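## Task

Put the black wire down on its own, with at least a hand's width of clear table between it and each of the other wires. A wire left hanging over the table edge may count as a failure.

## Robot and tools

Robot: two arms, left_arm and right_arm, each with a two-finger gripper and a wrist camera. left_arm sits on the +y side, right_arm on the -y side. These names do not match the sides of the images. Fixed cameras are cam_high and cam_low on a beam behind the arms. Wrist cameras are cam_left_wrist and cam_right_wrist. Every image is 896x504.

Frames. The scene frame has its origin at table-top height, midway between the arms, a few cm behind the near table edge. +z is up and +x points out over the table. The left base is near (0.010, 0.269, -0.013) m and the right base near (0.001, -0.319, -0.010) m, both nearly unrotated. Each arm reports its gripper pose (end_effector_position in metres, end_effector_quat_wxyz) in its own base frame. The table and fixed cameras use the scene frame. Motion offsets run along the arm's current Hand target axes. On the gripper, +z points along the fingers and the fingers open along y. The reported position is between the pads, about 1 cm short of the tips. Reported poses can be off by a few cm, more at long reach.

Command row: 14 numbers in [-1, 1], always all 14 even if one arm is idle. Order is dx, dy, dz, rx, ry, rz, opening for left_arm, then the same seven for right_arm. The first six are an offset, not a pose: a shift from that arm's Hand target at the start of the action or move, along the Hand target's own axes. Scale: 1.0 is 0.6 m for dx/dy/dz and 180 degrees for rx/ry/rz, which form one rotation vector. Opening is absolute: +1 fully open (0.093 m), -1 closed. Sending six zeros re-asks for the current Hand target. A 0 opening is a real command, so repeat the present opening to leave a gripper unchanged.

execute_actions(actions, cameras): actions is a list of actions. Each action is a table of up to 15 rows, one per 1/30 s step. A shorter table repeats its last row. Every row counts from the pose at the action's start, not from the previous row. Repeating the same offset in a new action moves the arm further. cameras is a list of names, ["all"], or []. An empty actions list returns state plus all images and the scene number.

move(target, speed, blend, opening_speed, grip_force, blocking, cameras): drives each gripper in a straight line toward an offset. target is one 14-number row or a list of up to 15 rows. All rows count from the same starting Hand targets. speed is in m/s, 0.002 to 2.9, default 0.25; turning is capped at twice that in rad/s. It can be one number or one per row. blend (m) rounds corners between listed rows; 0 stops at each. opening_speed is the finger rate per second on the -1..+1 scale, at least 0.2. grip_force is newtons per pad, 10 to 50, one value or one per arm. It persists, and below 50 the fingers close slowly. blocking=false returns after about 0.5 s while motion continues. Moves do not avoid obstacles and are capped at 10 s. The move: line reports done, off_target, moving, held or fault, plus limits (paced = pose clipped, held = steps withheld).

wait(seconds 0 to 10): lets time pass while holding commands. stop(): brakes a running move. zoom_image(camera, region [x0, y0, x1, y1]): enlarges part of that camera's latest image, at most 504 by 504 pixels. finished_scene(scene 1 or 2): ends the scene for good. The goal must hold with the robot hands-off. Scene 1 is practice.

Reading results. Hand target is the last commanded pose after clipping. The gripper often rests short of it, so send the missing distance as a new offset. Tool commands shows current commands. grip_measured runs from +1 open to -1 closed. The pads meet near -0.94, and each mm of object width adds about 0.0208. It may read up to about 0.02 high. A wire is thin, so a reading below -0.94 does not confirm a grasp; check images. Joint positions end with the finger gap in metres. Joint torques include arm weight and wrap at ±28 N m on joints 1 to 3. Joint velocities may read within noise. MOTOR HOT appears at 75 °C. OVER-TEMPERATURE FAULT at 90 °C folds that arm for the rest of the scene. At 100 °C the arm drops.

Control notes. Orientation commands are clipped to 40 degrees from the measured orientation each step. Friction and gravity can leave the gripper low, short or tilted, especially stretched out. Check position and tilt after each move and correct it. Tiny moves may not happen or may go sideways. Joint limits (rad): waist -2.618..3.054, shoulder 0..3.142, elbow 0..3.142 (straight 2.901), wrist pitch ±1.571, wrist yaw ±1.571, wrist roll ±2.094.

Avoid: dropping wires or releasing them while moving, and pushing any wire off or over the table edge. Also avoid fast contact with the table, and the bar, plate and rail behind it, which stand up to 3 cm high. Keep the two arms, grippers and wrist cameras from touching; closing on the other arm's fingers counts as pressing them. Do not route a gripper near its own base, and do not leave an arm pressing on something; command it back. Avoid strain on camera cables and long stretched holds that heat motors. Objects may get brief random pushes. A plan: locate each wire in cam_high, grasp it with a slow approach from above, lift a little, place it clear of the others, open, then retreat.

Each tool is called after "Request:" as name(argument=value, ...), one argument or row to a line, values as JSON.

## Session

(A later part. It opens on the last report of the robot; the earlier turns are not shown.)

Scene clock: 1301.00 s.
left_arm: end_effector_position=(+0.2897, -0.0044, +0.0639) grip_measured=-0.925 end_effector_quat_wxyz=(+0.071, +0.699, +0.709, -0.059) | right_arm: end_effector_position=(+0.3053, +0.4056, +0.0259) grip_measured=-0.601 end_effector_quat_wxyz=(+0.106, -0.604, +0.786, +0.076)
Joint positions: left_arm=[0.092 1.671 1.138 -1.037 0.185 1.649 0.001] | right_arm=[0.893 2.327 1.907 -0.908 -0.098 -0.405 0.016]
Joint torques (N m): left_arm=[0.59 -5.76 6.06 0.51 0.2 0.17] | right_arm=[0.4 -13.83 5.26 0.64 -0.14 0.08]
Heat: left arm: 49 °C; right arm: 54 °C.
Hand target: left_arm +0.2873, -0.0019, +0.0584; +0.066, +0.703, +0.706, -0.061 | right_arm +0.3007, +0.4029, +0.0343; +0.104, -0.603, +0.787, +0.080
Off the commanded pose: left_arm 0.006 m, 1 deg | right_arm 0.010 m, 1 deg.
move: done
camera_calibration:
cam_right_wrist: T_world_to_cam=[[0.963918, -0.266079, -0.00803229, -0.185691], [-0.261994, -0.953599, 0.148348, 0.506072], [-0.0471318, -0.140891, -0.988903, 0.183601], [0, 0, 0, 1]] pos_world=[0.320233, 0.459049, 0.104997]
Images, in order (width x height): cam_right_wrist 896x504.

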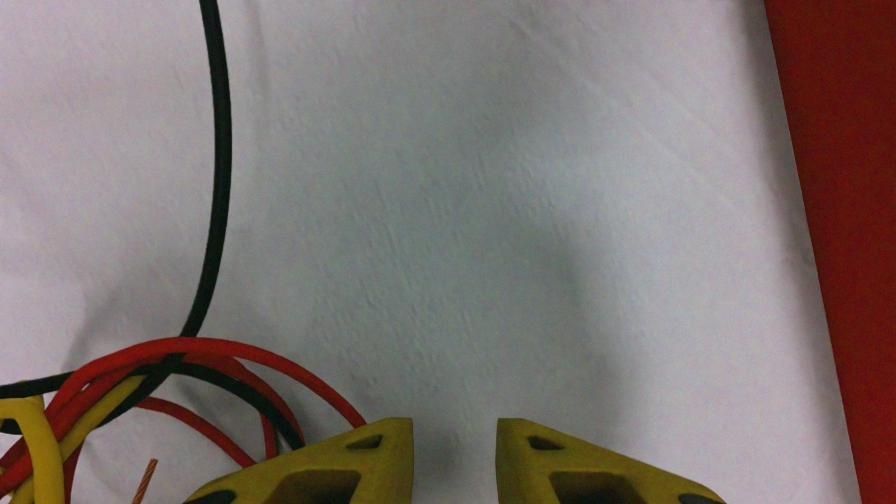

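Request:
move(
  target=[0,0,0,0,0,0,-0.9316,-0.0138,0.008,-0.062,0,0,0,-0.6],
  speed=0.08,
  cameras=["cam_right_wrist"],
)

Scene clock: 1306.27 s.
left_arm: end_effector_position=(+0.2897, -0.0044, +0.0639) grip_measured=-0.925 end_effector_quat_wxyz=(+0.071, +0.699, +0.709, -0.059) | right_arm: end_effector_position=(+0.2915, +0.3929, +0.0318) grip_measured=-0.601 end_effector_quat_wxyz=(+0.065, -0.605, +0.791, +0.067)
Joint positions: left_arm=[0.092 1.671 1.138 -1.037 0.185 1.649 0.001] | right_arm=[0.899 2.327 1.947 -1.033 -0.098 -0.4 0.016]
Joint torques (N m): left_arm=[0.57 -5.55 5.89 0.49 0.17 0.15] | right_arm=[0.46 -17.25 8.83 0.57 -0.08 0.06]
Heat: left arm: 49 °C; right arm: 56 °C.
Hand target: left_arm +0.2873, -0.0019, +0.0584; +0.066, +0.703, +0.706, -0.061 | right_arm +0.2957, +0.4025, +0.0724; +0.104, -0.603, +0.787, +0.080
Off the commanded pose: left_arm 0.006 m, 1 deg | right_arm 0.042 m, 5 deg.
move: off_target (right_arm)
camera_calibration:
cam_right_wrist: T_world_to_cam=[[0.962787, -0.266902, -0.0424823, -0.173924], [-0.251095, -0.941529, 0.224665, 0.47908], [-0.0999617, -0.205637, -0.97351, 0.227397], [0, 0, 0, 1]] pos_world=[0.310478, 0.451409, 0.106352]
Images, in order (width x height): cam_right_wrist 896x504.

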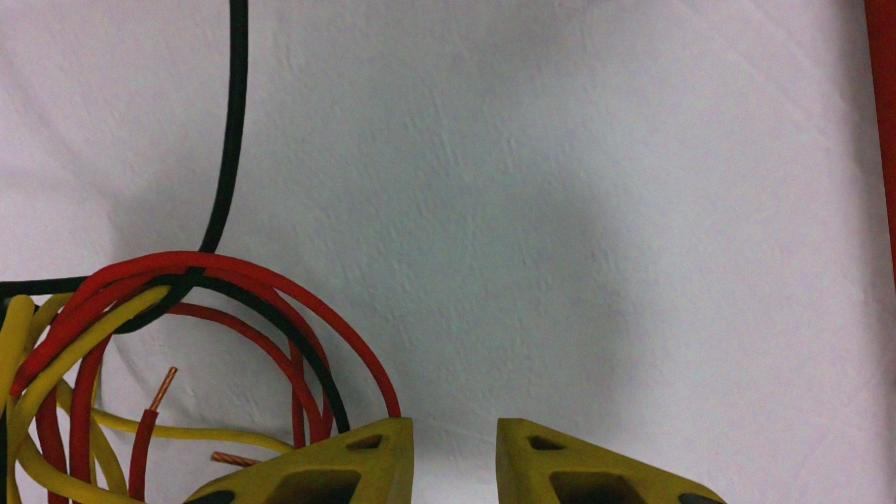

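Request:
move(
  target=[0,0,0,0,0,0,-0.9316,-0.005,0.008,-0.05,0,0,0,-0.6],
  speed=0.1,
  cameras=["cam_right_wrist"],
)

Scene clock: 1311.77 s.
left_arm: end_effector_position=(+0.2897, -0.0044, +0.0639) grip_measured=-0.925 end_effector_quat_wxyz=(+0.071, +0.699, +0.709, -0.059) | right_arm: end_effector_position=(+0.2874, +0.3919, +0.0661) grip_measured=-0.601 end_effector_quat_wxyz=(+0.068, -0.605, +0.790, +0.068)
Joint positions: left_arm=[0.092 1.671 1.138 -1.037 0.185 1.649 0.001] | right_arm=[0.904 2.289 2.017 -1.133 -0.098 -0.395 0.016]
Joint velocities: left_arm=[within noise] | right_arm=[0.017 0.007 -0.012 -0.037 0.168 0.022 0]
Joint torques (N m): left_arm=[0.81 -5.7 6 0.48 0.17 0.22] | right_arm=[0.47 -16.34 9.28 0.51 -0.05 0.11]
Heat: left arm: 49 °C; right arm: 60 °C.
Hand target: left_arm +0.2873, -0.0019, +0.0584; +0.066, +0.703, +0.706, -0.061 | right_arm +0.2897, +0.3991, +0.1022; +0.104, -0.603, +0.787, +0.080
Off the commanded pose: left_arm 0.006 m, 1 deg | right_arm 0.037 m, 4 deg.
move: off_target (right_arm)
camera_calibration:
cam_right_wrist: T_world_to_cam=[[0.963078, -0.266166, -0.0404542, -0.169321], [-0.251465, -0.94301, 0.217938, 0.470508], [-0.0961563, -0.199718, -0.975124, 0.256752], [0, 0, 0, 1]] pos_world=[0.306074, 0.449905, 0.140973]
Images, in order (width x height): cam_right_wrist 896x504.

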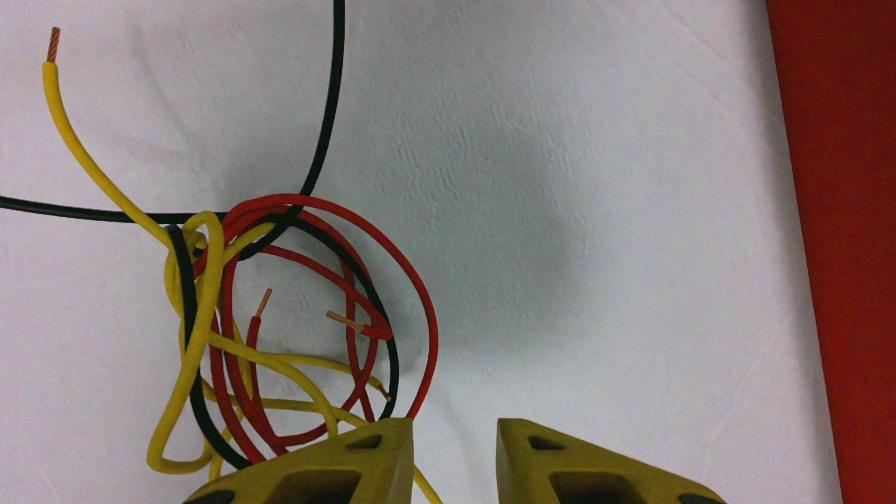

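Request:
move(
  target=[0,0,0,0,0,0,-0.9316,0.0153,0.0027,0.0943,0,0,0,-0.75],
  speed=0.1,
  cameras=["cam_right_wrist"],
)

Scene clock: 1331.53 s.
left_arm: end_effector_position=(+0.2897, -0.0044, +0.0639) grip_measured=-0.925 end_effector_quat_wxyz=(+0.071, +0.699, +0.709, -0.059) | right_arm: end_effector_position=(+0.2891, +0.4002, +0.0369) grip_measured=-0.749 end_effector_quat_wxyz=(+0.089, -0.605, +0.788, +0.074)
Joint positions: left_arm=[0.092 1.671 1.138 -1.037 0.185 1.649 0.001] | right_arm=[0.912 2.289 1.893 -0.964 -0.098 -0.387 0.009]
Joint torques (N m): left_arm=[0.72 -5.65 5.78 0.5 0.21 0.18] | right_arm=[0.66 -12.74 5.56 1 -0.06 0.12]
Heat: left arm: 49 °C; right arm: 63 °C.
Hand target: left_arm +0.2873, -0.0019, +0.0584; +0.066, +0.703, +0.706, -0.061 | right_arm +0.2896, +0.4051, +0.0451; +0.104, -0.603, +0.787, +0.080
Off the commanded pose: left_arm 0.006 m, 1 deg | right_arm 0.010 m, 2 deg.
move: done
camera_calibration:
cam_right_wrist: T_world_to_cam=[[0.963767, -0.265572, -0.0250012, -0.170953], [-0.257156, -0.949932, 0.17748, 0.491035], [-0.0708832, -0.16462, -0.983807, 0.20911], [0, 0, 0, 1]] pos_world=[0.305853, 0.455474, 0.114301]
Images, in order (width x height): cam_right_wrist 896x504.

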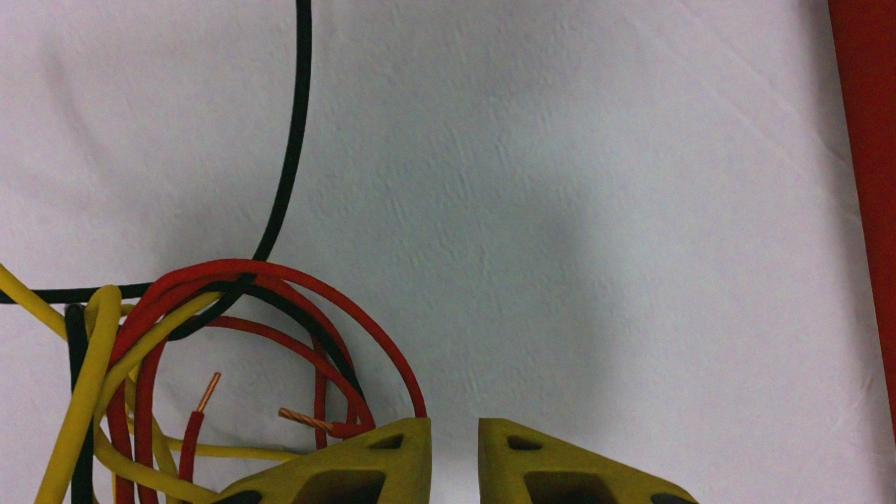

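Request:
move(
  target=[0,0,0,0,0,0,-0.9316,0.0057,0.0123,0.0485,0,0,0,-0.75],
  speed=0.06,
  cameras=["cam_right_wrist"],
)

Scene clock: 1338.77 s.
left_arm: end_effector_position=(+0.2897, -0.0044, +0.0639) grip_measured=-0.925 end_effector_quat_wxyz=(+0.071, +0.699, +0.709, -0.059) | right_arm: end_effector_position=(+0.2862, +0.4088, +0.0224) grip_measured=-0.749 end_effector_quat_wxyz=(+0.105, -0.603, +0.787, +0.080)
Joint positions: left_arm=[0.092 1.671 1.138 -1.037 0.185 1.649 0.001] | right_arm=[0.927 2.289 1.826 -0.861 -0.098 -0.369 0.009]
Joint torques (N m): left_arm=[0.77 -5.61 5.94 0.46 0.16 0.17] | right_arm=[0.92 -10.56 5.76 0.97 -0.01 0.12]
Heat: left arm: 49 °C; right arm: 63 °C.
Hand target: left_arm +0.2873, -0.0019, +0.0584; +0.066, +0.703, +0.706, -0.061 | right_arm +0.2836, +0.4113, +0.0162; +0.104, -0.603, +0.787, +0.080
Off the commanded pose: left_arm 0.006 m, 1 deg | right_arm 0.007 m, 0 deg.
move: done
camera_calibration:
cam_right_wrist: T_world_to_cam=[[0.963566, -0.266992, -0.0160186, -0.165741], [-0.261979, -0.954156, 0.144751, 0.504877], [-0.0539317, -0.135281, -0.989338, 0.179347], [0, 0, 0, 1]] pos_world=[0.301642, 0.461742, 0.101698]
Images, in order (width x height): cam_right_wrist 896x504.

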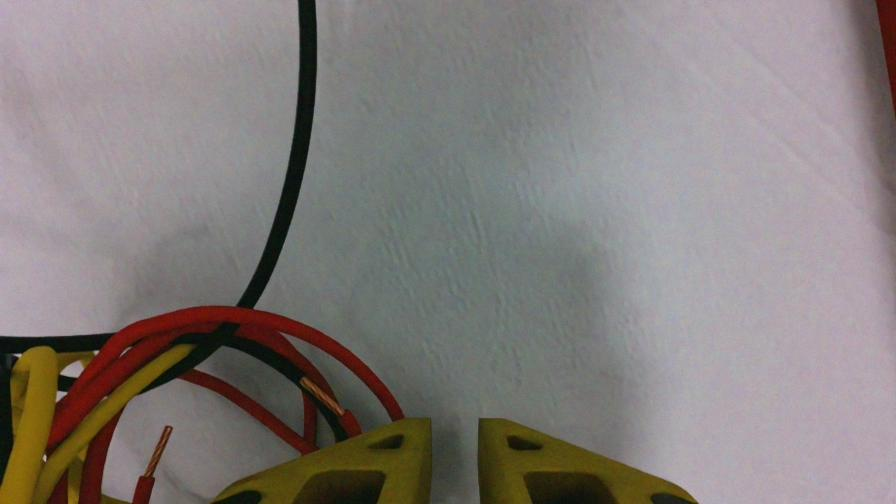

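Request:
move(
  target=[
    [0,0,0,0,0,0,-0.9316,-0.015,0,-0.057,0,0,0,-0.65],
    [0,0,0,0,0,0,-0.9316,-0.0125,0.0097,-0.057,0,0,0,-0.65],
    [0,0,0,0,0,0,-0.9316,0.0025,0.0097,0.0,0,0,0,-0.65],
  ],
  speed=0.06,
  cameras=["cam_right_wrist"],
)

Scene clock: 1346.13 s.
left_arm: end_effector_position=(+0.2897, -0.0044, +0.0639) grip_measured=-0.925 end_effector_quat_wxyz=(+0.071, +0.699, +0.709, -0.059) | right_arm: end_effector_position=(+0.2760, +0.4077, +0.0172) grip_measured=-0.651 end_effector_quat_wxyz=(+0.092, -0.605, +0.787, +0.078)
Joint positions: left_arm=[0.092 1.671 1.138 -1.037 0.185 1.649 0.001] | right_arm=[0.942 2.289 1.811 -0.871 -0.098 -0.358 0.014]
Joint torques (N m): left_arm=[0.84 -5.65 5.97 0.51 0.2 0.18] | right_arm=[0.73 -11.58 4.74 1.14 0.01 0.14]
Heat: left arm: 49 °C; right arm: 62 °C.
Hand target: left_arm +0.2873, -0.0019, +0.0584; +0.066, +0.703, +0.706, -0.061 | right_arm +0.2777, +0.4113, +0.0158; +0.104, -0.603, +0.787, +0.080
Off the commanded pose: left_arm 0.006 m, 1 deg | right_arm 0.004 m, 1 deg.
move: done
camera_calibration:
cam_right_wrist: T_world_to_cam=[[0.964398, -0.262997, -0.027747, -0.157942], [-0.254882, -0.952328, 0.167651, 0.498737], [-0.0705159, -0.15461, -0.985456, 0.185925], [0, 0, 0, 1]] pos_world=[0.292548, 0.462169, 0.0952243]
Images, in order (width x height): cam_right_wrist 896x504.

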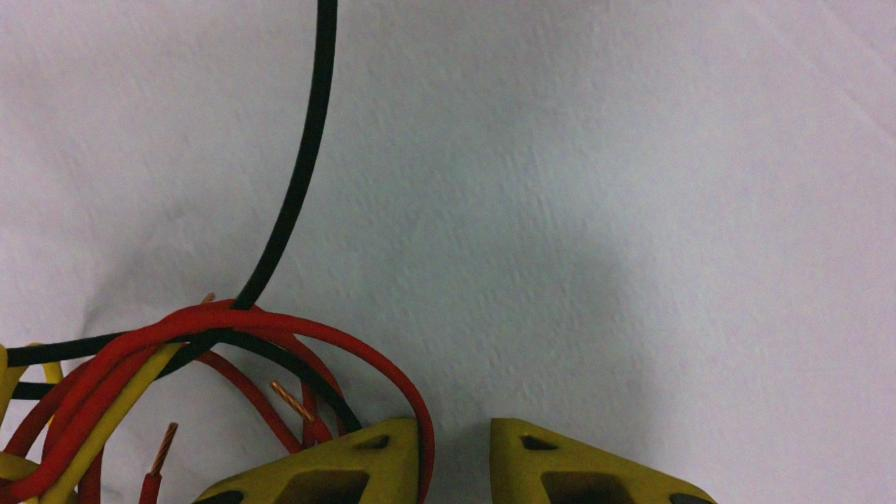

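Request:
move(
  target=[0,0,0,0,0,0,-0.9316,0,0,0,0,0,0,-1],
  opening_speed=0.4,
  cameras=["cam_right_wrist"],
)

Scene clock: 1350.40 s.
left_arm: end_effector_position=(+0.2897, -0.0044, +0.0639) grip_measured=-0.925 end_effector_quat_wxyz=(+0.071, +0.699, +0.709, -0.059) | right_arm: end_effector_position=(+0.2732, +0.4088, +0.0172) grip_measured=-0.984 end_effector_quat_wxyz=(+0.089, -0.606, +0.786, +0.082)
Joint positions: left_arm=[0.092 1.671 1.138 -1.037 0.185 1.649 0.001] | right_arm=[0.945 2.289 1.811 -0.873 -0.106 -0.357 0]
Joint torques (N m): left_arm=[0.65 -5.65 5.75 0.46 0.16 0.18] | right_arm=[0.32 -11.59 4.52 1.17 0.14 0.13]
Heat: left arm: 49 °C; right arm: 62 °C.
Hand target: left_arm +0.2873, -0.0019, +0.0584; +0.066, +0.703, +0.706, -0.061 | right_arm +0.2776, +0.4114, +0.0158; +0.104, -0.603, +0.787, +0.080
Off the commanded pose: left_arm 0.006 m, 1 deg | right_arm 0.005 m, 2 deg.
move: done
camera_calibration:
cam_right_wrist: T_world_to_cam=[[0.965204, -0.258943, -0.0364639, -0.156643], [-0.249568, -0.953809, 0.167224, 0.498268], [-0.0780809, -0.152305, -0.985244, 0.187009], [0, 0, 0, 1]] pos_world=[0.290146, 0.463173, 0.0952158]
Images, in order (width x height): cam_right_wrist 896x504.

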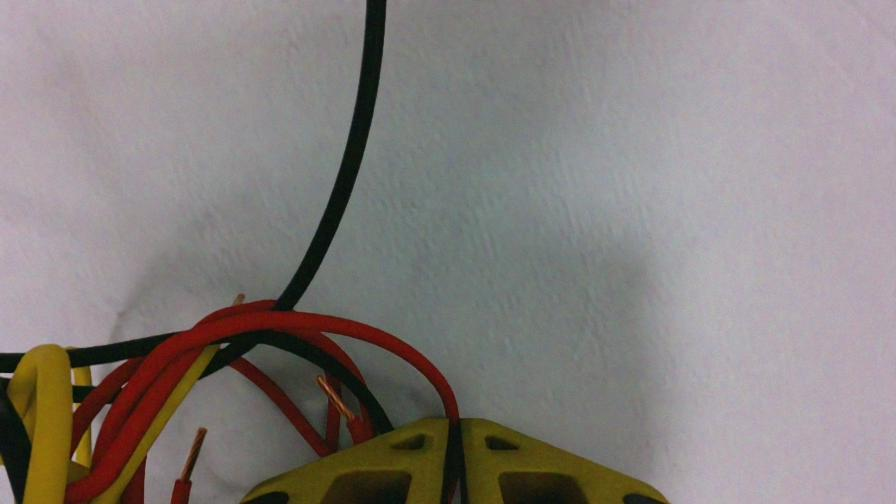

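Request:
move(
  target=[0,0,0,0,0,0,-0.9316,0.038,-0.013,-0.0447,0,0,0,-1],
  speed=0.05,
  cameras=["cam_right_wrist","cam_left_wrist"],
)

Scene clock: 1355.37 s.
left_arm: end_effector_position=(+0.2897, -0.0044, +0.0639) grip_measured=-0.925 end_effector_quat_wxyz=(+0.071, +0.699, +0.709, -0.059) | right_arm: end_effector_position=(+0.2740, +0.3915, +0.0174) grip_measured=-0.984 end_effector_quat_wxyz=(+0.097, -0.606, +0.785, +0.083)
Joint positions: left_arm=[0.092 1.671 1.138 -1.037 0.185 1.649 0.001] | right_arm=[0.922 2.222 1.697 -0.814 -0.108 -0.381 0]
Joint torques (N m): left_arm=[0.64 -5.35 5.86 0.46 0.21 0.17] | right_arm=[-1.5 -15.28 5 0.55 0.06 -0.06]
Heat: left arm: 49 °C; right arm: 62 °C.
Hand target: left_arm +0.2873, -0.0019, +0.0584; +0.066, +0.703, +0.706, -0.061 | right_arm +0.2777, +0.3813, +0.0358; +0.104, -0.603, +0.787, +0.080
Off the commanded pose: left_arm 0.006 m, 1 deg | right_arm 0.021 m, 1 deg.
move: off_target (right_arm)
camera_calibration:
cam_left_wrist: T_world_to_cam=[[-0.999995, -0.000729063, -0.00322887, 0.288804], [-0.001522, 0.967487, 0.252916, 0.0269424], [0.0029395, 0.25292, -0.967483, 0.15199], [0, 0, 0, 1]] pos_world=[0.288397, -0.0642972, 0.141166]
cam_right_wrist: T_world_to_cam=[[0.9656, -0.258487, -0.0283029, -0.162367], [-0.251235, -0.955463, 0.154825, 0.483358], [-0.0670626, -0.142388, -0.987536, 0.177704], [0, 0, 0, 1]] pos_world=[0.290136, 0.445164, 0.0960581]
Images, in order (width x height): cam_left_wrist 896x504, cam_right_wrist 896x504.

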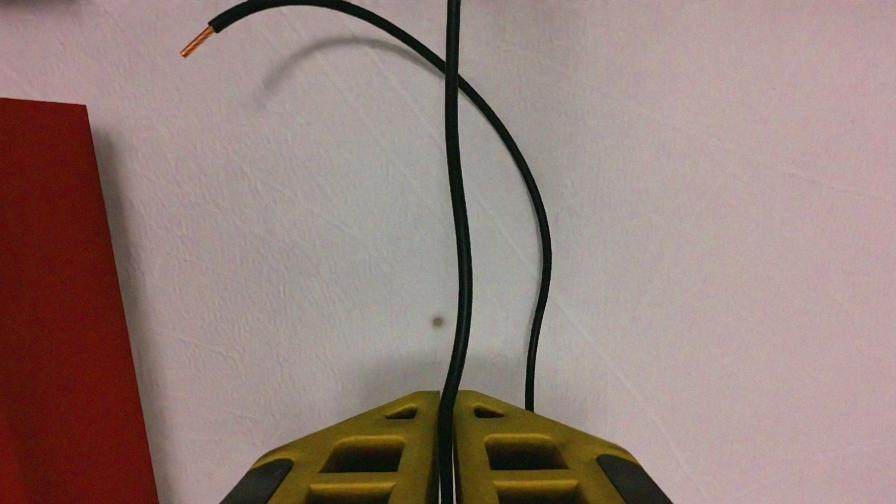

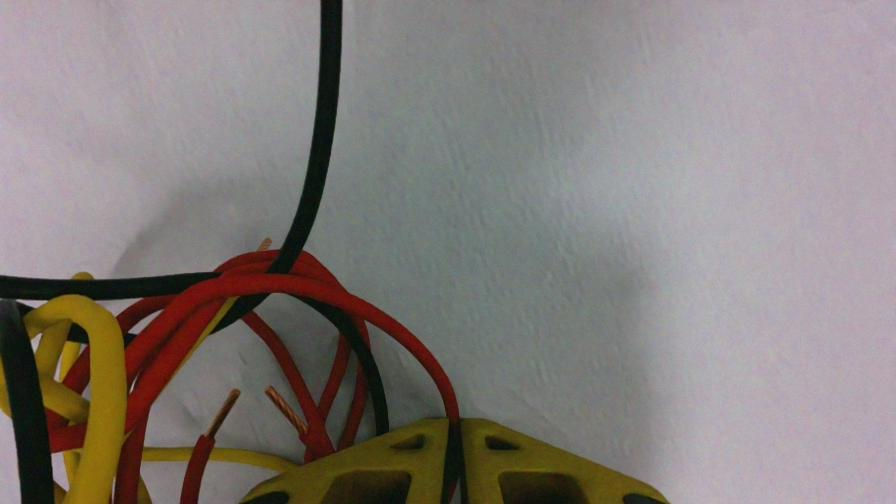

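Request:
move(
  target=[0,0,0,0,0,0,-0.9316,0.0868,-0.034,-0.0408,0,0,0,-1],
  speed=0.05,
  cameras=["cam_right_wrist"],
)

Scene clock: 1360.80 s.
left_arm: end_effector_position=(+0.2897, -0.0051, +0.0640) grip_measured=-0.925 end_effector_quat_wxyz=(+0.073, +0.699, +0.709, -0.061) | right_arm: end_effector_position=(+0.2797, +0.3278, +0.0278) grip_measured=-0.984 end_effector_quat_wxyz=(+0.090, -0.606, +0.786, +0.079)
Joint positions: left_arm=[0.092 1.671 1.138 -1.037 0.189 1.649 0.001] | right_arm=[0.815 2.056 1.48 -0.79 -0.128 -0.486 0]
Joint torques (N m): left_arm=[0.69 -5.75 5.81 0.49 0.14 0.15] | right_arm=[-1.26 -14.04 5.31 0.55 -0.02 -0.01]
Heat: left arm: 49 °C; right arm: 64 °C.
Hand target: left_arm +0.2873, -0.0019, +0.0584; +0.066, +0.703, +0.706, -0.061 | right_arm +0.2826, +0.3213, +0.0458; +0.104, -0.603, +0.787, +0.080
Off the commanded pose: left_arm 0.007 m, 1 deg | right_arm 0.019 m, 2 deg.
move: off_target (right_arm)
camera_calibration:
cam_right_wrist: T_world_to_cam=[[0.96517, -0.259782, -0.0309903, -0.183386], [-0.2511, -0.953081, 0.169071, 0.421068], [-0.073458, -0.155401, -0.985116, 0.185349], [0, 0, 0, 1]] pos_world=[0.296344, 0.382475, 0.105717]
Images, in order (width x height): cam_right_wrist 896x504.

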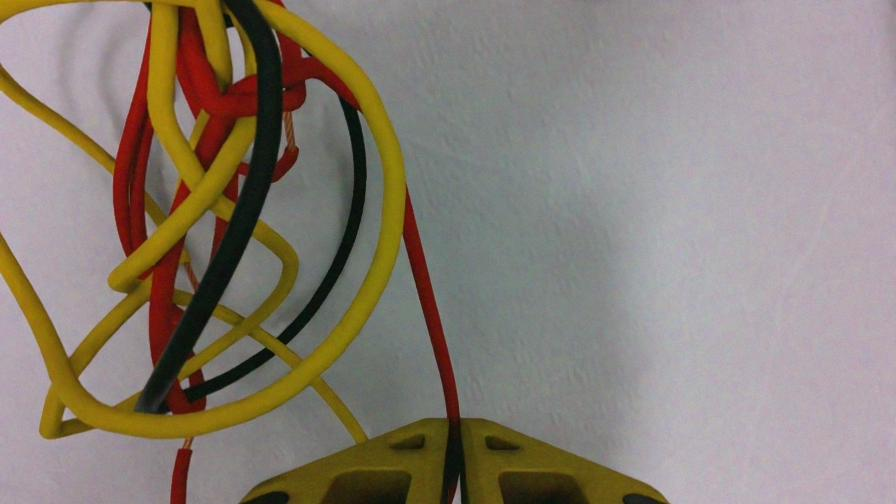

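Request:
move(
  target=[0,0,0,0,0,0,-0.9316,0.0933,-0.026,-0.0251,0,0,0,-1],
  speed=0.05,
  cameras=["cam_right_wrist","cam_high"],
)

Scene clock: 1366.10 s.
left_arm: end_effector_position=(+0.2901, -0.0091, +0.0649) grip_measured=-0.925 end_effector_quat_wxyz=(+0.082, +0.699, +0.708, -0.068) | right_arm: end_effector_position=(+0.2810, +0.2771, +0.0361) grip_measured=-0.984 end_effector_quat_wxyz=(+0.104, -0.610, +0.780, +0.093)
Joint positions: left_arm=[0.092 1.671 1.138 -1.037 0.213 1.65 0.001] | right_arm=[0.703 1.906 1.29 -0.735 -0.177 -0.604 0]
Joint torques (N m): left_arm=[0.72 -5.72 5.96 0.48 -0.07 0.13] | right_arm=[-2.03 -12.12 4.74 0.39 0.17 -0.12]
Heat: left arm: 49 °C; right arm: 66 °C.
Hand target: left_arm +0.2873, -0.0019, +0.0585; +0.066, +0.703, +0.706, -0.061 | right_arm +0.2827, +0.2612, +0.0457; +0.104, -0.603, +0.787, +0.080
Off the commanded pose: left_arm 0.010 m, 2 deg | right_arm 0.019 m, 2 deg.
move: off_target (right_arm)
camera_calibration:
cam_right_wrist: T_world_to_cam=[[0.968686, -0.245894, -0.0343994, -0.202267], [-0.23963, -0.962158, 0.129732, 0.372378], [-0.0649981, -0.117427, -0.990952, 0.17295], [0, 0, 0, 1]] pos_world=[0.296408, 0.328859, 0.116118]
Images, in order (width x height): cam_high 896x504, cam_right_wrist 896x504.

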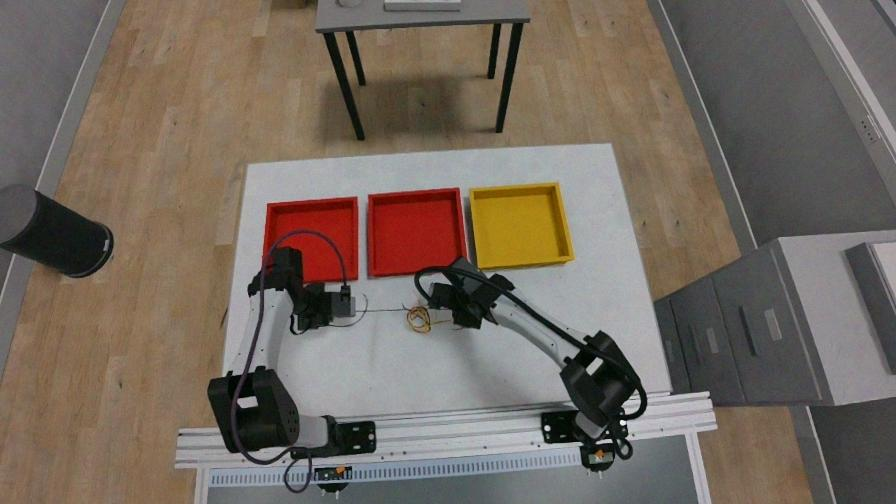

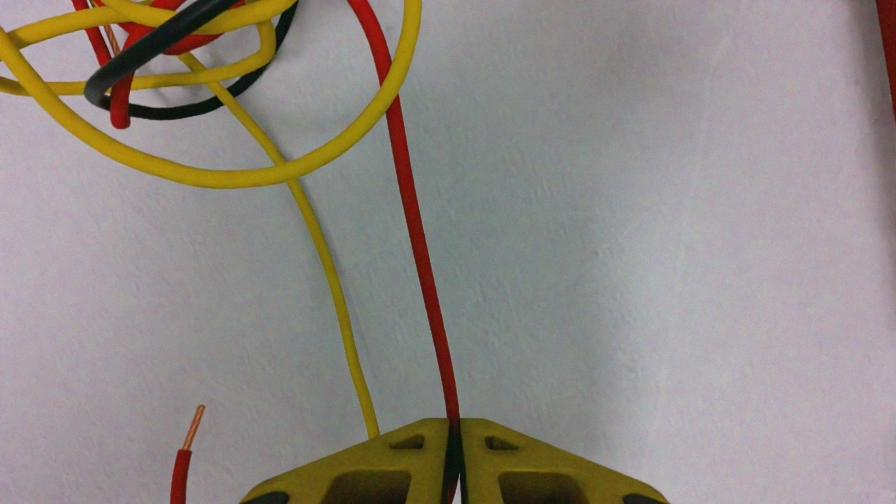

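Request:
move(
  target=[0,0,0,0,0,0,-0.9316,-0.078,0.0156,-0.077,0,0,0,-1],
  speed=0.08,
  cameras=["cam_right_wrist"],
)

Request:
zoom_image(
  camera="cam_right_wrist",
  region=[0, 0, 504, 300],
)

Scene clock: 1375.23 s.
left_arm: end_effector_position=(+0.2898, -0.0057, +0.0642) grip_measured=-0.925 end_effector_quat_wxyz=(+0.074, +0.699, +0.708, -0.062) | right_arm: end_effector_position=(+0.2777, +0.2937, +0.0894) grip_measured=-0.984 end_effector_quat_wxyz=(+0.090, -0.605, +0.786, +0.087)
Joint positions: left_arm=[0.092 1.671 1.138 -1.037 0.193 1.65 0.001] | right_arm=[0.749 1.906 1.516 -0.983 -0.155 -0.547 0]
Joint torques (N m): left_arm=[0.81 -5.7 5.85 0.47 0.12 0.18] | right_arm=[0.43 -9.81 9.43 0.66 0.09 0.12]
Heat: left arm: 49 °C; right arm: 66 °C.
Hand target: left_arm +0.2873, -0.0019, +0.0585; +0.066, +0.703, +0.706, -0.061 | right_arm +0.2823, +0.2957, +0.1025; +0.104, -0.603, +0.787, +0.080
Off the commanded pose: left_arm 0.007 m, 1 deg | right_arm 0.014 m, 2 deg.
move: off_target (right_arm)
camera_calibration:
cam_right_wrist: T_world_to_cam=[[0.964583, -0.260205, -0.0432841, -0.187034], [-0.250326, -0.954712, 0.160818, 0.378655], [-0.0831695, -0.144287, -0.986034, 0.239967], [0, 0, 0, 1]] pos_world=[0.295155, 0.347463, 0.167625]
Images, in order (width x height): cam_right_wrist 896x504.

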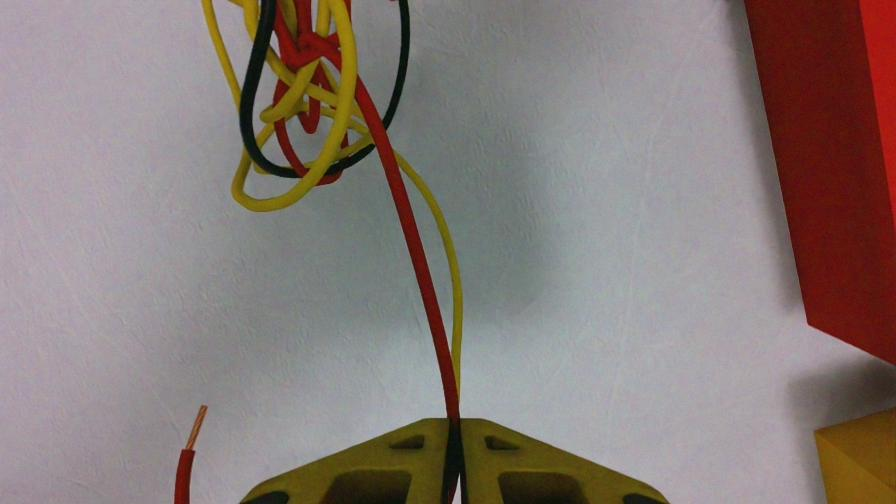

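Scaled by 1.000.

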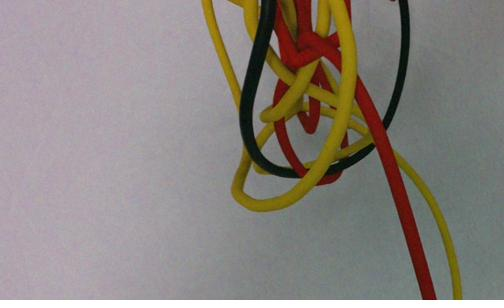

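Request:
move(
  target=[0,0,0,0,0,0,-0.9316,0.0013,0.0087,0.129,0,0,0,-1],
  speed=0.1,
  cameras=["cam_right_wrist"],
)

Scene clock: 1384.50 s.
left_arm: end_effector_position=(+0.2897, -0.0049, +0.0640) grip_measured=-0.925 end_effector_quat_wxyz=(+0.072, +0.699, +0.709, -0.060) | right_arm: end_effector_position=(+0.2813, +0.3149, +0.0336) grip_measured=-0.984 end_effector_quat_wxyz=(+0.104, -0.604, +0.785, +0.085)
Joint positions: left_arm=[0.092 1.671 1.138 -1.037 0.188 1.65 0.001] | right_arm=[0.786 1.998 1.411 -0.753 -0.141 -0.51 0]
Joint torques (N m): left_arm=[0.64 -5.57 5.75 0.48 0.17 0.2] | right_arm=[0.44 -7.84 5.86 0.92 0.08 0.07]
Heat: left arm: 49 °C; right arm: 64 °C.
Hand target: left_arm +0.2873, -0.0019, +0.0584; +0.066, +0.703, +0.706, -0.061 | right_arm +0.2823, +0.3158, +0.0277; +0.104, -0.603, +0.787, +0.080
Off the commanded pose: left_arm 0.007 m, 1 deg | right_arm 0.006 m, 1 deg.
move: done
camera_calibration:
cam_right_wrist: T_world_to_cam=[[0.964636, -0.262497, -0.0239474, -0.187372], [-0.256739, -0.956263, 0.140168, 0.41178], [-0.0596935, -0.129062, -0.989838, 0.177107], [0, 0, 0, 1]] pos_world=[0.297038, 0.367443, 0.113102]
Images, in order (width x height): cam_right_wrist 896x504.

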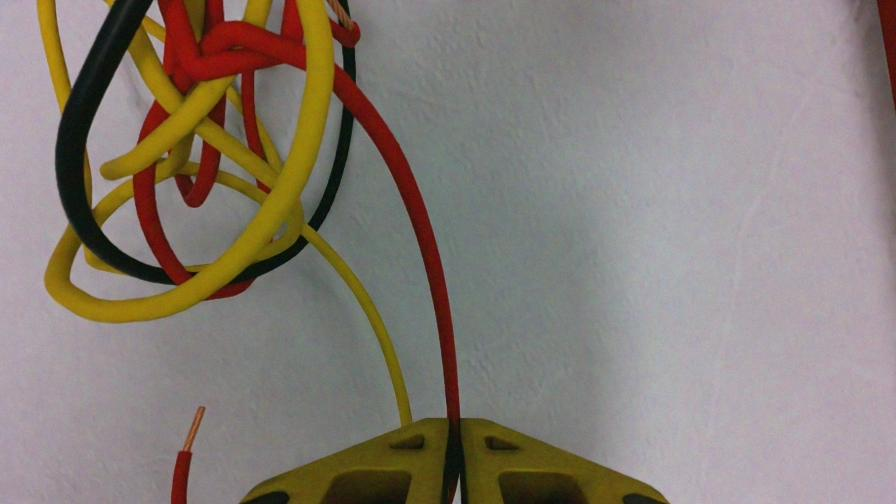

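Request:
move(
  target=[
    [0,0,0,0,0,0,-0.9316,0.005,0,0.02,0,0,0,-1],
    [0,0,0,0,0,0,-0.9316,0.005,0,0.02,0,0,0,-0.6],
  ],
  speed=0.06,
  opening_speed=0.6,
  cameras=[],
)

Request:
move(
  target=[
    [0,0,0,0,0,0,-0.9316,-0.02,0,-0.09,0,0,0,-0.6],
    [0,0,0,0,0,0,-0.9316,-0.17,0.05,-0.12,0,0,0,-0.6],
  ],
  speed=0.1,
  blend=[0.02,0],
  cameras=["cam_right_wrist"],
)

Scene clock: 1392.37 s.
left_arm: end_effector_position=(+0.2897, -0.0046, +0.0639) grip_measured=-0.925 end_effector_quat_wxyz=(+0.071, +0.699, +0.709, -0.060) | right_arm: end_effector_position=(+0.2826, +0.3159, +0.0228) grip_measured=-0.601 end_effector_quat_wxyz=(+0.107, -0.604, +0.785, +0.085)
Joint positions: left_arm=[0.092 1.671 1.138 -1.037 0.186 1.65 0.001] | right_arm=[0.786 2.014 1.387 -0.707 -0.14 -0.509 0.016]
Joint torques (N m): left_arm=[0.76 -5.64 6.11 0.53 0.15 0.18] | right_arm=[0.5 -8.06 5.68 0.91 0.05 0.15]
Heat: left arm: 48 °C; right arm: 62 °C.
Hand target: left_arm +0.2873, -0.0019, +0.0584; +0.066, +0.703, +0.706, -0.061 | right_arm +0.2823, +0.3159, +0.0151; +0.104, -0.603, +0.787, +0.080
Off the commanded pose: left_arm 0.007 m, 1 deg | right_arm 0.008 m, 1 deg.
move: done
No camera images: "cameras" was empty.

Scene clock: 1394.67 s.
left_arm: end_effector_position=(+0.2897, -0.0045, +0.0639) grip_measured=-0.925 end_effector_quat_wxyz=(+0.071, +0.699, +0.709, -0.059) | right_arm: end_effector_position=(+0.2694, +0.3977, +0.1097) grip_measured=-0.601 end_effector_quat_wxyz=(+0.100, -0.606, +0.784, +0.085)
Joint positions: left_arm=[0.092 1.671 1.138 -1.037 0.186 1.65 0.001] | right_arm=[0.938 2.179 1.994 -1.146 -0.108 -0.366 0.016]
Joint torques (N m): left_arm=[0.64 -5.68 5.81 0.49 0.17 0.16] | right_arm=[0.32 -9.42 9.51 0.73 0.14 0.07]
Heat: left arm: 48 °C; right arm: 62 °C.
Hand target: left_arm +0.2873, -0.0019, +0.0584; +0.066, +0.703, +0.706, -0.061 | right_arm +0.2741, +0.4008, +0.1113; +0.104, -0.603, +0.787, +0.080
Off the commanded pose: left_arm 0.007 m, 1 deg | right_arm 0.006 m, 1 deg.
move: done
camera_calibration:
cam_right_wrist: T_world_to_cam=[[0.965838, -0.25759, -0.0283663, -0.154093], [-0.25082, -0.95671, 0.147631, 0.475039], [-0.0651665, -0.135472, -0.988636, 0.266305], [0, 0, 0, 1]] pos_world=[0.285332, 0.450859, 0.188777]
Images, in order (width x height): cam_right_wrist 896x504.

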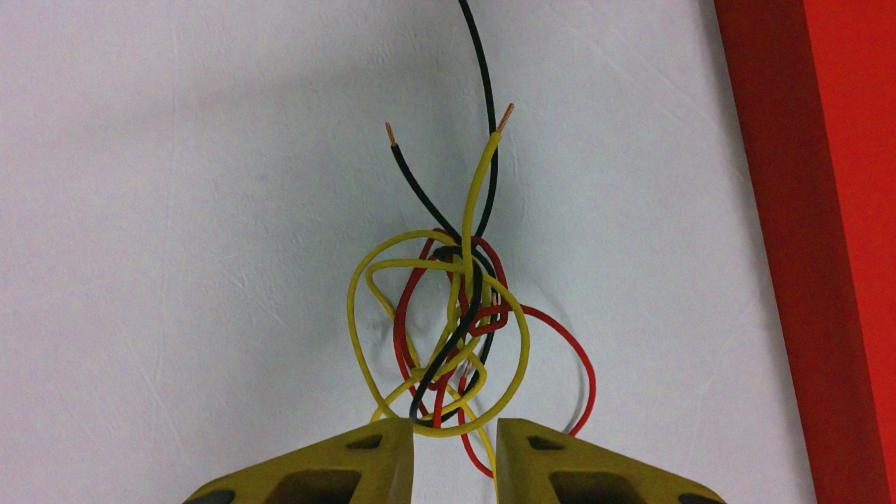

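Request:
zoom_image(
  camera="cam_right_wrist",
  region=[340, 90, 620, 350],
)

Request:
zoom_image(
  camera="cam_right_wrist",
  region=[400, 220, 540, 440],
)

Scaled by 1.800 from the camera's 896x504 image, which has a finer 1280x720 frame.

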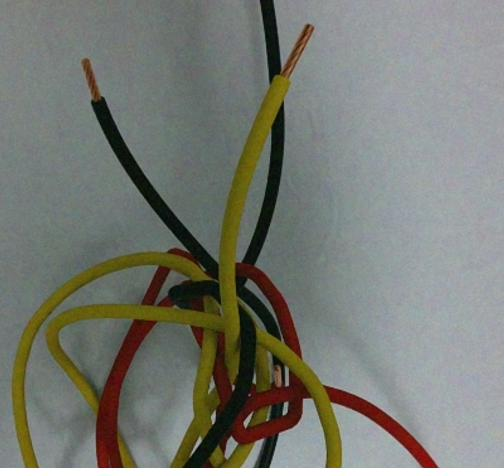

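Scaled by 2.291 from the camera's 896x504 image, which has a finer 1280x720 frame.

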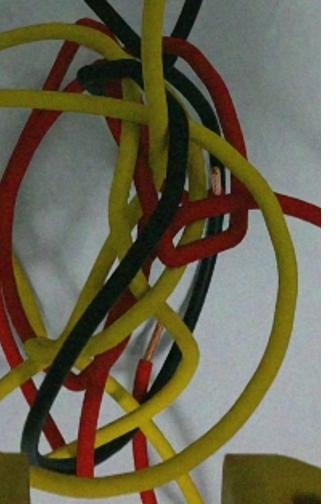

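Request:
move(
  target=[0,0,0,0,0,0,-0.9316,0.0758,0.002,0.0142,0,0,0,-0.6],
  speed=0.1,
  cameras=["cam_right_wrist"],
)

Request:
zoom_image(
  camera="cam_right_wrist",
  region=[340, 120, 600, 400],
)

Scene clock: 1419.47 s.
left_arm: end_effector_position=(+0.2897, -0.0045, +0.0639) grip_measured=-0.925 end_effector_quat_wxyz=(+0.071, +0.699, +0.709, -0.059) | right_arm: end_effector_position=(+0.2553, +0.3606, +0.0715) grip_measured=-0.601 end_effector_quat_wxyz=(+0.073, -0.605, +0.789, +0.075)
Joint positions: left_arm=[0.092 1.671 1.138 -1.037 0.186 1.65 0.001] | right_arm=[0.914 2.078 1.698 -1.01 -0.108 -0.385 0.016]
Joint torques (N m): left_arm=[0.64 -5.63 5.98 0.53 0.16 0.15] | right_arm=[-0.8 -14.19 5.34 0.85 0.07 0]
Heat: left arm: 48 °C; right arm: 62 °C.
Hand target: left_arm +0.2873, -0.0019, +0.0585; +0.066, +0.703, +0.706, -0.061 | right_arm +0.2621, +0.3608, +0.0912; +0.104, -0.603, +0.787, +0.080
Off the commanded pose: left_arm 0.007 m, 1 deg | right_arm 0.021 m, 4 deg.
move: off_target (right_arm)
camera_calibration:
cam_right_wrist: T_world_to_cam=[[0.963352, -0.264296, -0.0458424, -0.146885], [-0.250257, -0.947061, 0.201112, 0.434118], [-0.0965687, -0.18227, -0.978495, 0.24676], [0, 0, 0, 1]] pos_world=[0.273972, 0.417293, 0.147413]
Images, in order (width x height): cam_right_wrist 896x504.

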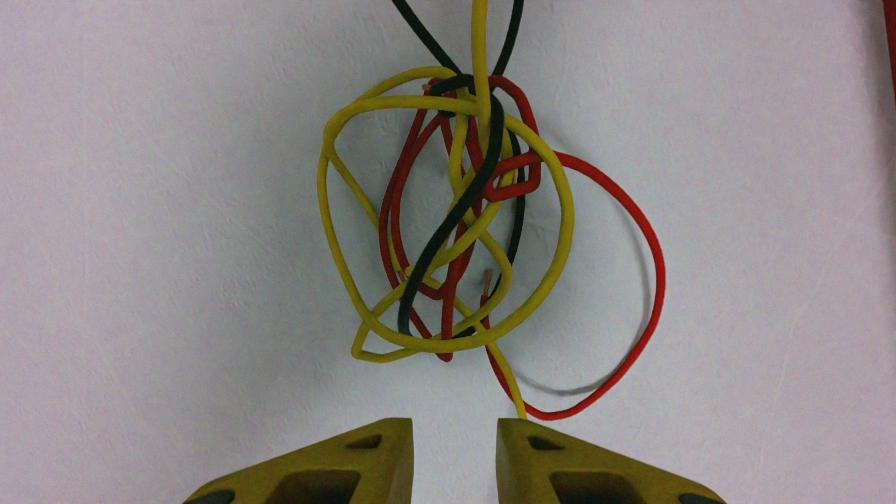

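Scaled by 1.800 from the camera's 896x504 image, which has a finer 1280x720 frame.

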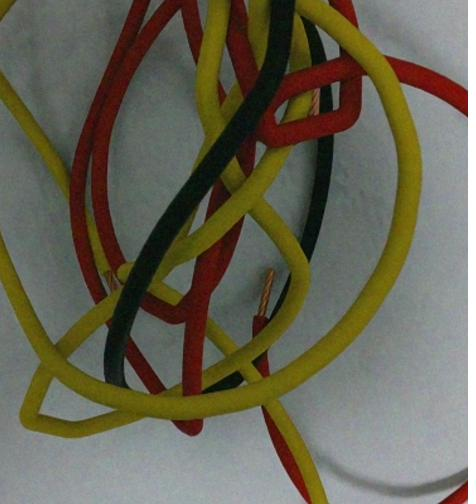

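Request:
move(
  target=[0,0,0,0,0,0,-0.9316,-0.0713,0.0102,0.0035,0,0,0.1667,-0.6],
  speed=0.12,
  cameras=["cam_right_wrist"],
)

Scene clock: 1446.67 s.
left_arm: end_effector_position=(+0.2897, -0.0045, +0.0639) grip_measured=-0.925 end_effector_quat_wxyz=(+0.071, +0.699, +0.709, -0.059) | right_arm: end_effector_position=(+0.2637, +0.3987, +0.0990) grip_measured=-0.601 end_effector_quat_wxyz=(+0.074, -0.381, +0.915, +0.108)
Joint positions: left_arm=[0.092 1.671 1.138 -1.037 0.186 1.65 0.001] | right_arm=[0.95 2.164 1.928 -1.093 -0.105 0.172 0.016]
Joint torques (N m): left_arm=[0.53 -5.75 5.89 0.47 0.16 0.18] | right_arm=[0.73 -9.35 9.54 0.7 0.15 0.09]
Heat: left arm: 48 °C; right arm: 70 °C.
Hand target: left_arm +0.2873, -0.0019, +0.0585; +0.066, +0.703, +0.706, -0.061 | right_arm +0.2670, +0.4029, +0.1003; +0.080, -0.379, +0.916, +0.104
Off the commanded pose: left_arm 0.007 m, 1 deg | right_arm 0.006 m, 1 deg.
move: done
camera_calibration:
cam_right_wrist: T_world_to_cam=[[0.706706, -0.689953, -0.156624, 0.104786], [-0.665087, -0.723352, 0.185528, 0.488502], [-0.2413, -0.0269454, -0.970076, 0.256826], [0, 0, 0, 1]] pos_world=[0.312816, 0.432576, 0.174922]
Images, in order (width x height): cam_right_wrist 896x504.

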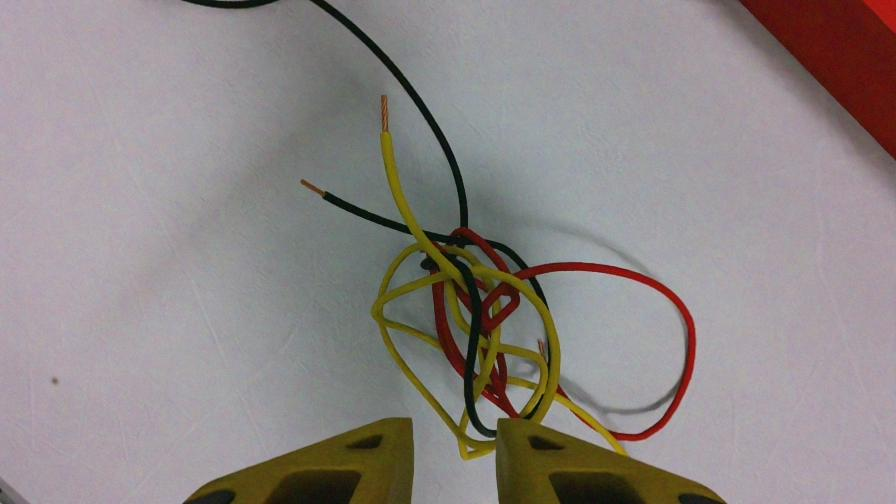

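Request:
move(
  target=[0,0,0,0,0,0,-0.9316,0.0035,-0.0055,0.04,0,0,0,-0.6],
  speed=0.08,
  cameras=["cam_right_wrist"],
)

Scene clock: 1468.30 s.
left_arm: end_effector_position=(+0.2897, -0.0045, +0.0639) grip_measured=-0.925 end_effector_quat_wxyz=(+0.071, +0.699, +0.709, -0.059) | right_arm: end_effector_position=(+0.2668, +0.4031, +0.0831) grip_measured=-0.601 end_effector_quat_wxyz=(+0.076, -0.381, +0.915, +0.109)
Joint positions: left_arm=[0.092 1.671 1.138 -1.037 0.186 1.65 0.001] | right_arm=[0.95 2.186 1.9 -1.039 -0.105 0.173 0.016]
Joint torques (N m): left_arm=[0.7 -5.71 5.87 0.47 0.18 0.18] | right_arm=[0.4 -9.62 5.98 0.97 0.17 0.14]
Heat: left arm: 48 °C; right arm: 64 °C.
Hand target: left_arm +0.2873, -0.0019, +0.0585; +0.066, +0.703, +0.706, -0.061 | right_arm +0.2695, +0.4052, +0.0762; +0.080, -0.379, +0.916, +0.104
Off the commanded pose: left_arm 0.007 m, 1 deg | right_arm 0.008 m, 1 deg.
move: done
camera_calibration:
cam_right_wrist: T_world_to_cam=[[0.7065, -0.690011, -0.157298, 0.103232], [-0.665929, -0.723399, 0.182295, 0.497172], [-0.239575, -0.0240424, -0.97058, 0.240706], [0, 0, 0, 1]] pos_world=[0.315815, 0.436673, 0.15923]
Images, in order (width x height): cam_right_wrist 896x504.

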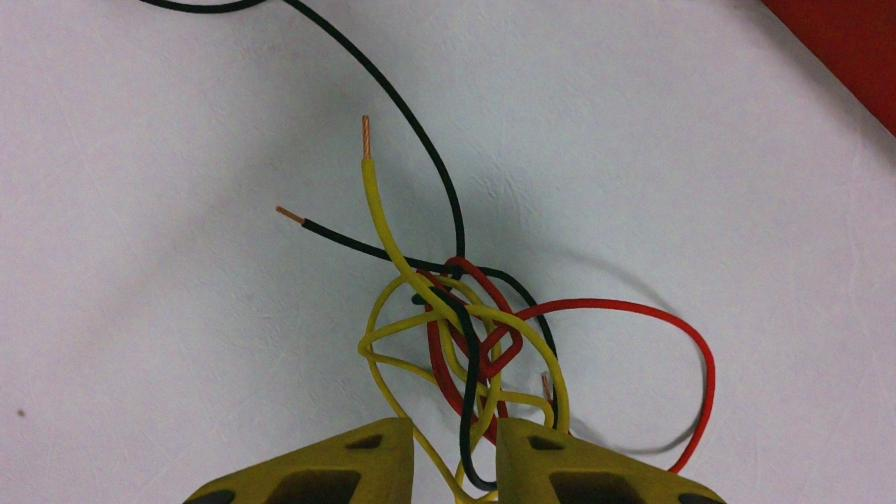

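Request:
zoom_image(
  camera="cam_right_wrist",
  region=[380, 250, 580, 504],
)

Scaled by 1.984 from the camera's 896x504 image, which has a finer 1280x720 frame.

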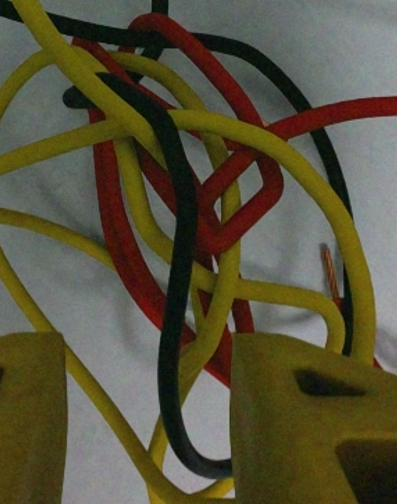

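Request:
move(
  target=[0,0,0,0,0,0,-0.9316,0.012,-0.007,0.0515,0,0,0,-0.6],
  speed=0.06,
  cameras=["cam_right_wrist"],
)

Request:
zoom_image(
  camera="cam_right_wrist",
  region=[360, 250, 600, 504],
)

Scene clock: 1481.37 s.
left_arm: end_effector_position=(+0.2897, -0.0045, +0.0639) grip_measured=-0.925 end_effector_quat_wxyz=(+0.071, +0.699, +0.709, -0.059) | right_arm: end_effector_position=(+0.2679, +0.4038, +0.0535) grip_measured=-0.601 end_effector_quat_wxyz=(+0.079, -0.381, +0.915, +0.109)
Joint positions: left_arm=[0.092 1.671 1.138 -1.037 0.186 1.65 0.001] | right_arm=[0.95 2.199 1.802 -0.923 -0.102 0.173 0.016]
Joint torques (N m): left_arm=[0.73 -5.45 5.91 0.52 0.14 0.17] | right_arm=[0.42 -9.59 5.89 0.99 0.1 0.11]
Heat: left arm: 48 °C; right arm: 63 °C.
Hand target: left_arm +0.2873, -0.0019, +0.0585; +0.066, +0.703, +0.706, -0.061 | right_arm +0.2695, +0.4052, +0.0443; +0.080, -0.379, +0.916, +0.104
Off the commanded pose: left_arm 0.007 m, 1 deg | right_arm 0.010 m, 1 deg.
move: done
camera_calibration:
cam_right_wrist: T_world_to_cam=[[0.706834, -0.690142, -0.15521, 0.0980855], [-0.667463, -0.723359, 0.17676, 0.504587], [-0.234262, -0.0213431, -0.971939, 0.209802], [0, 0, 0, 1]] pos_world=[0.316612, 0.437169, 0.129948]
Images, in order (width x height): cam_right_wrist 896x504.

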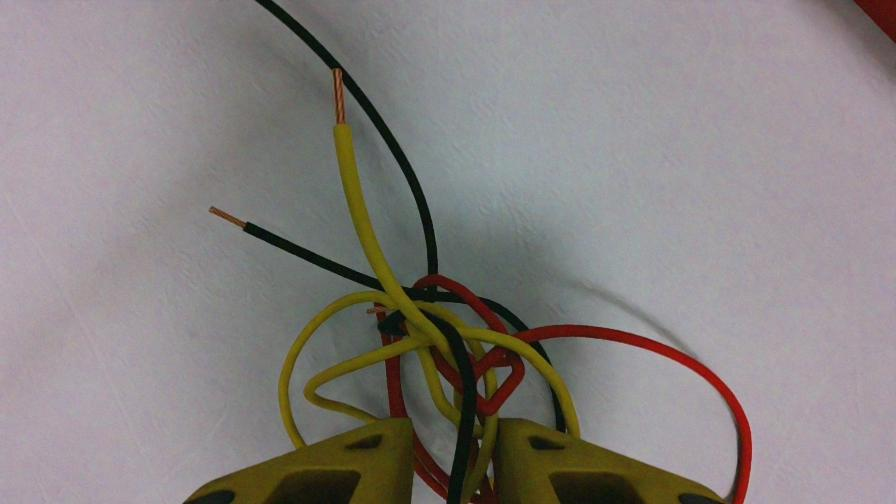

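Scaled by 1.984 from the camera's 896x504 image, which has a finer 1280x720 frame.

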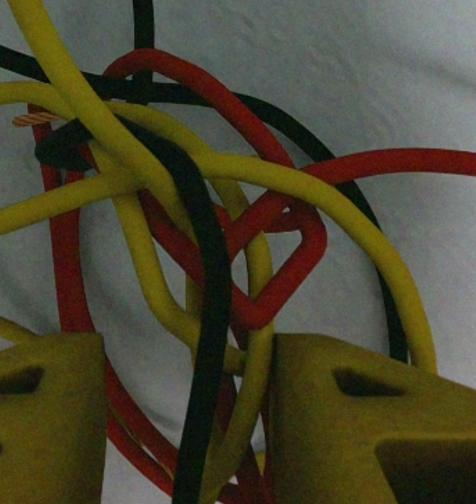

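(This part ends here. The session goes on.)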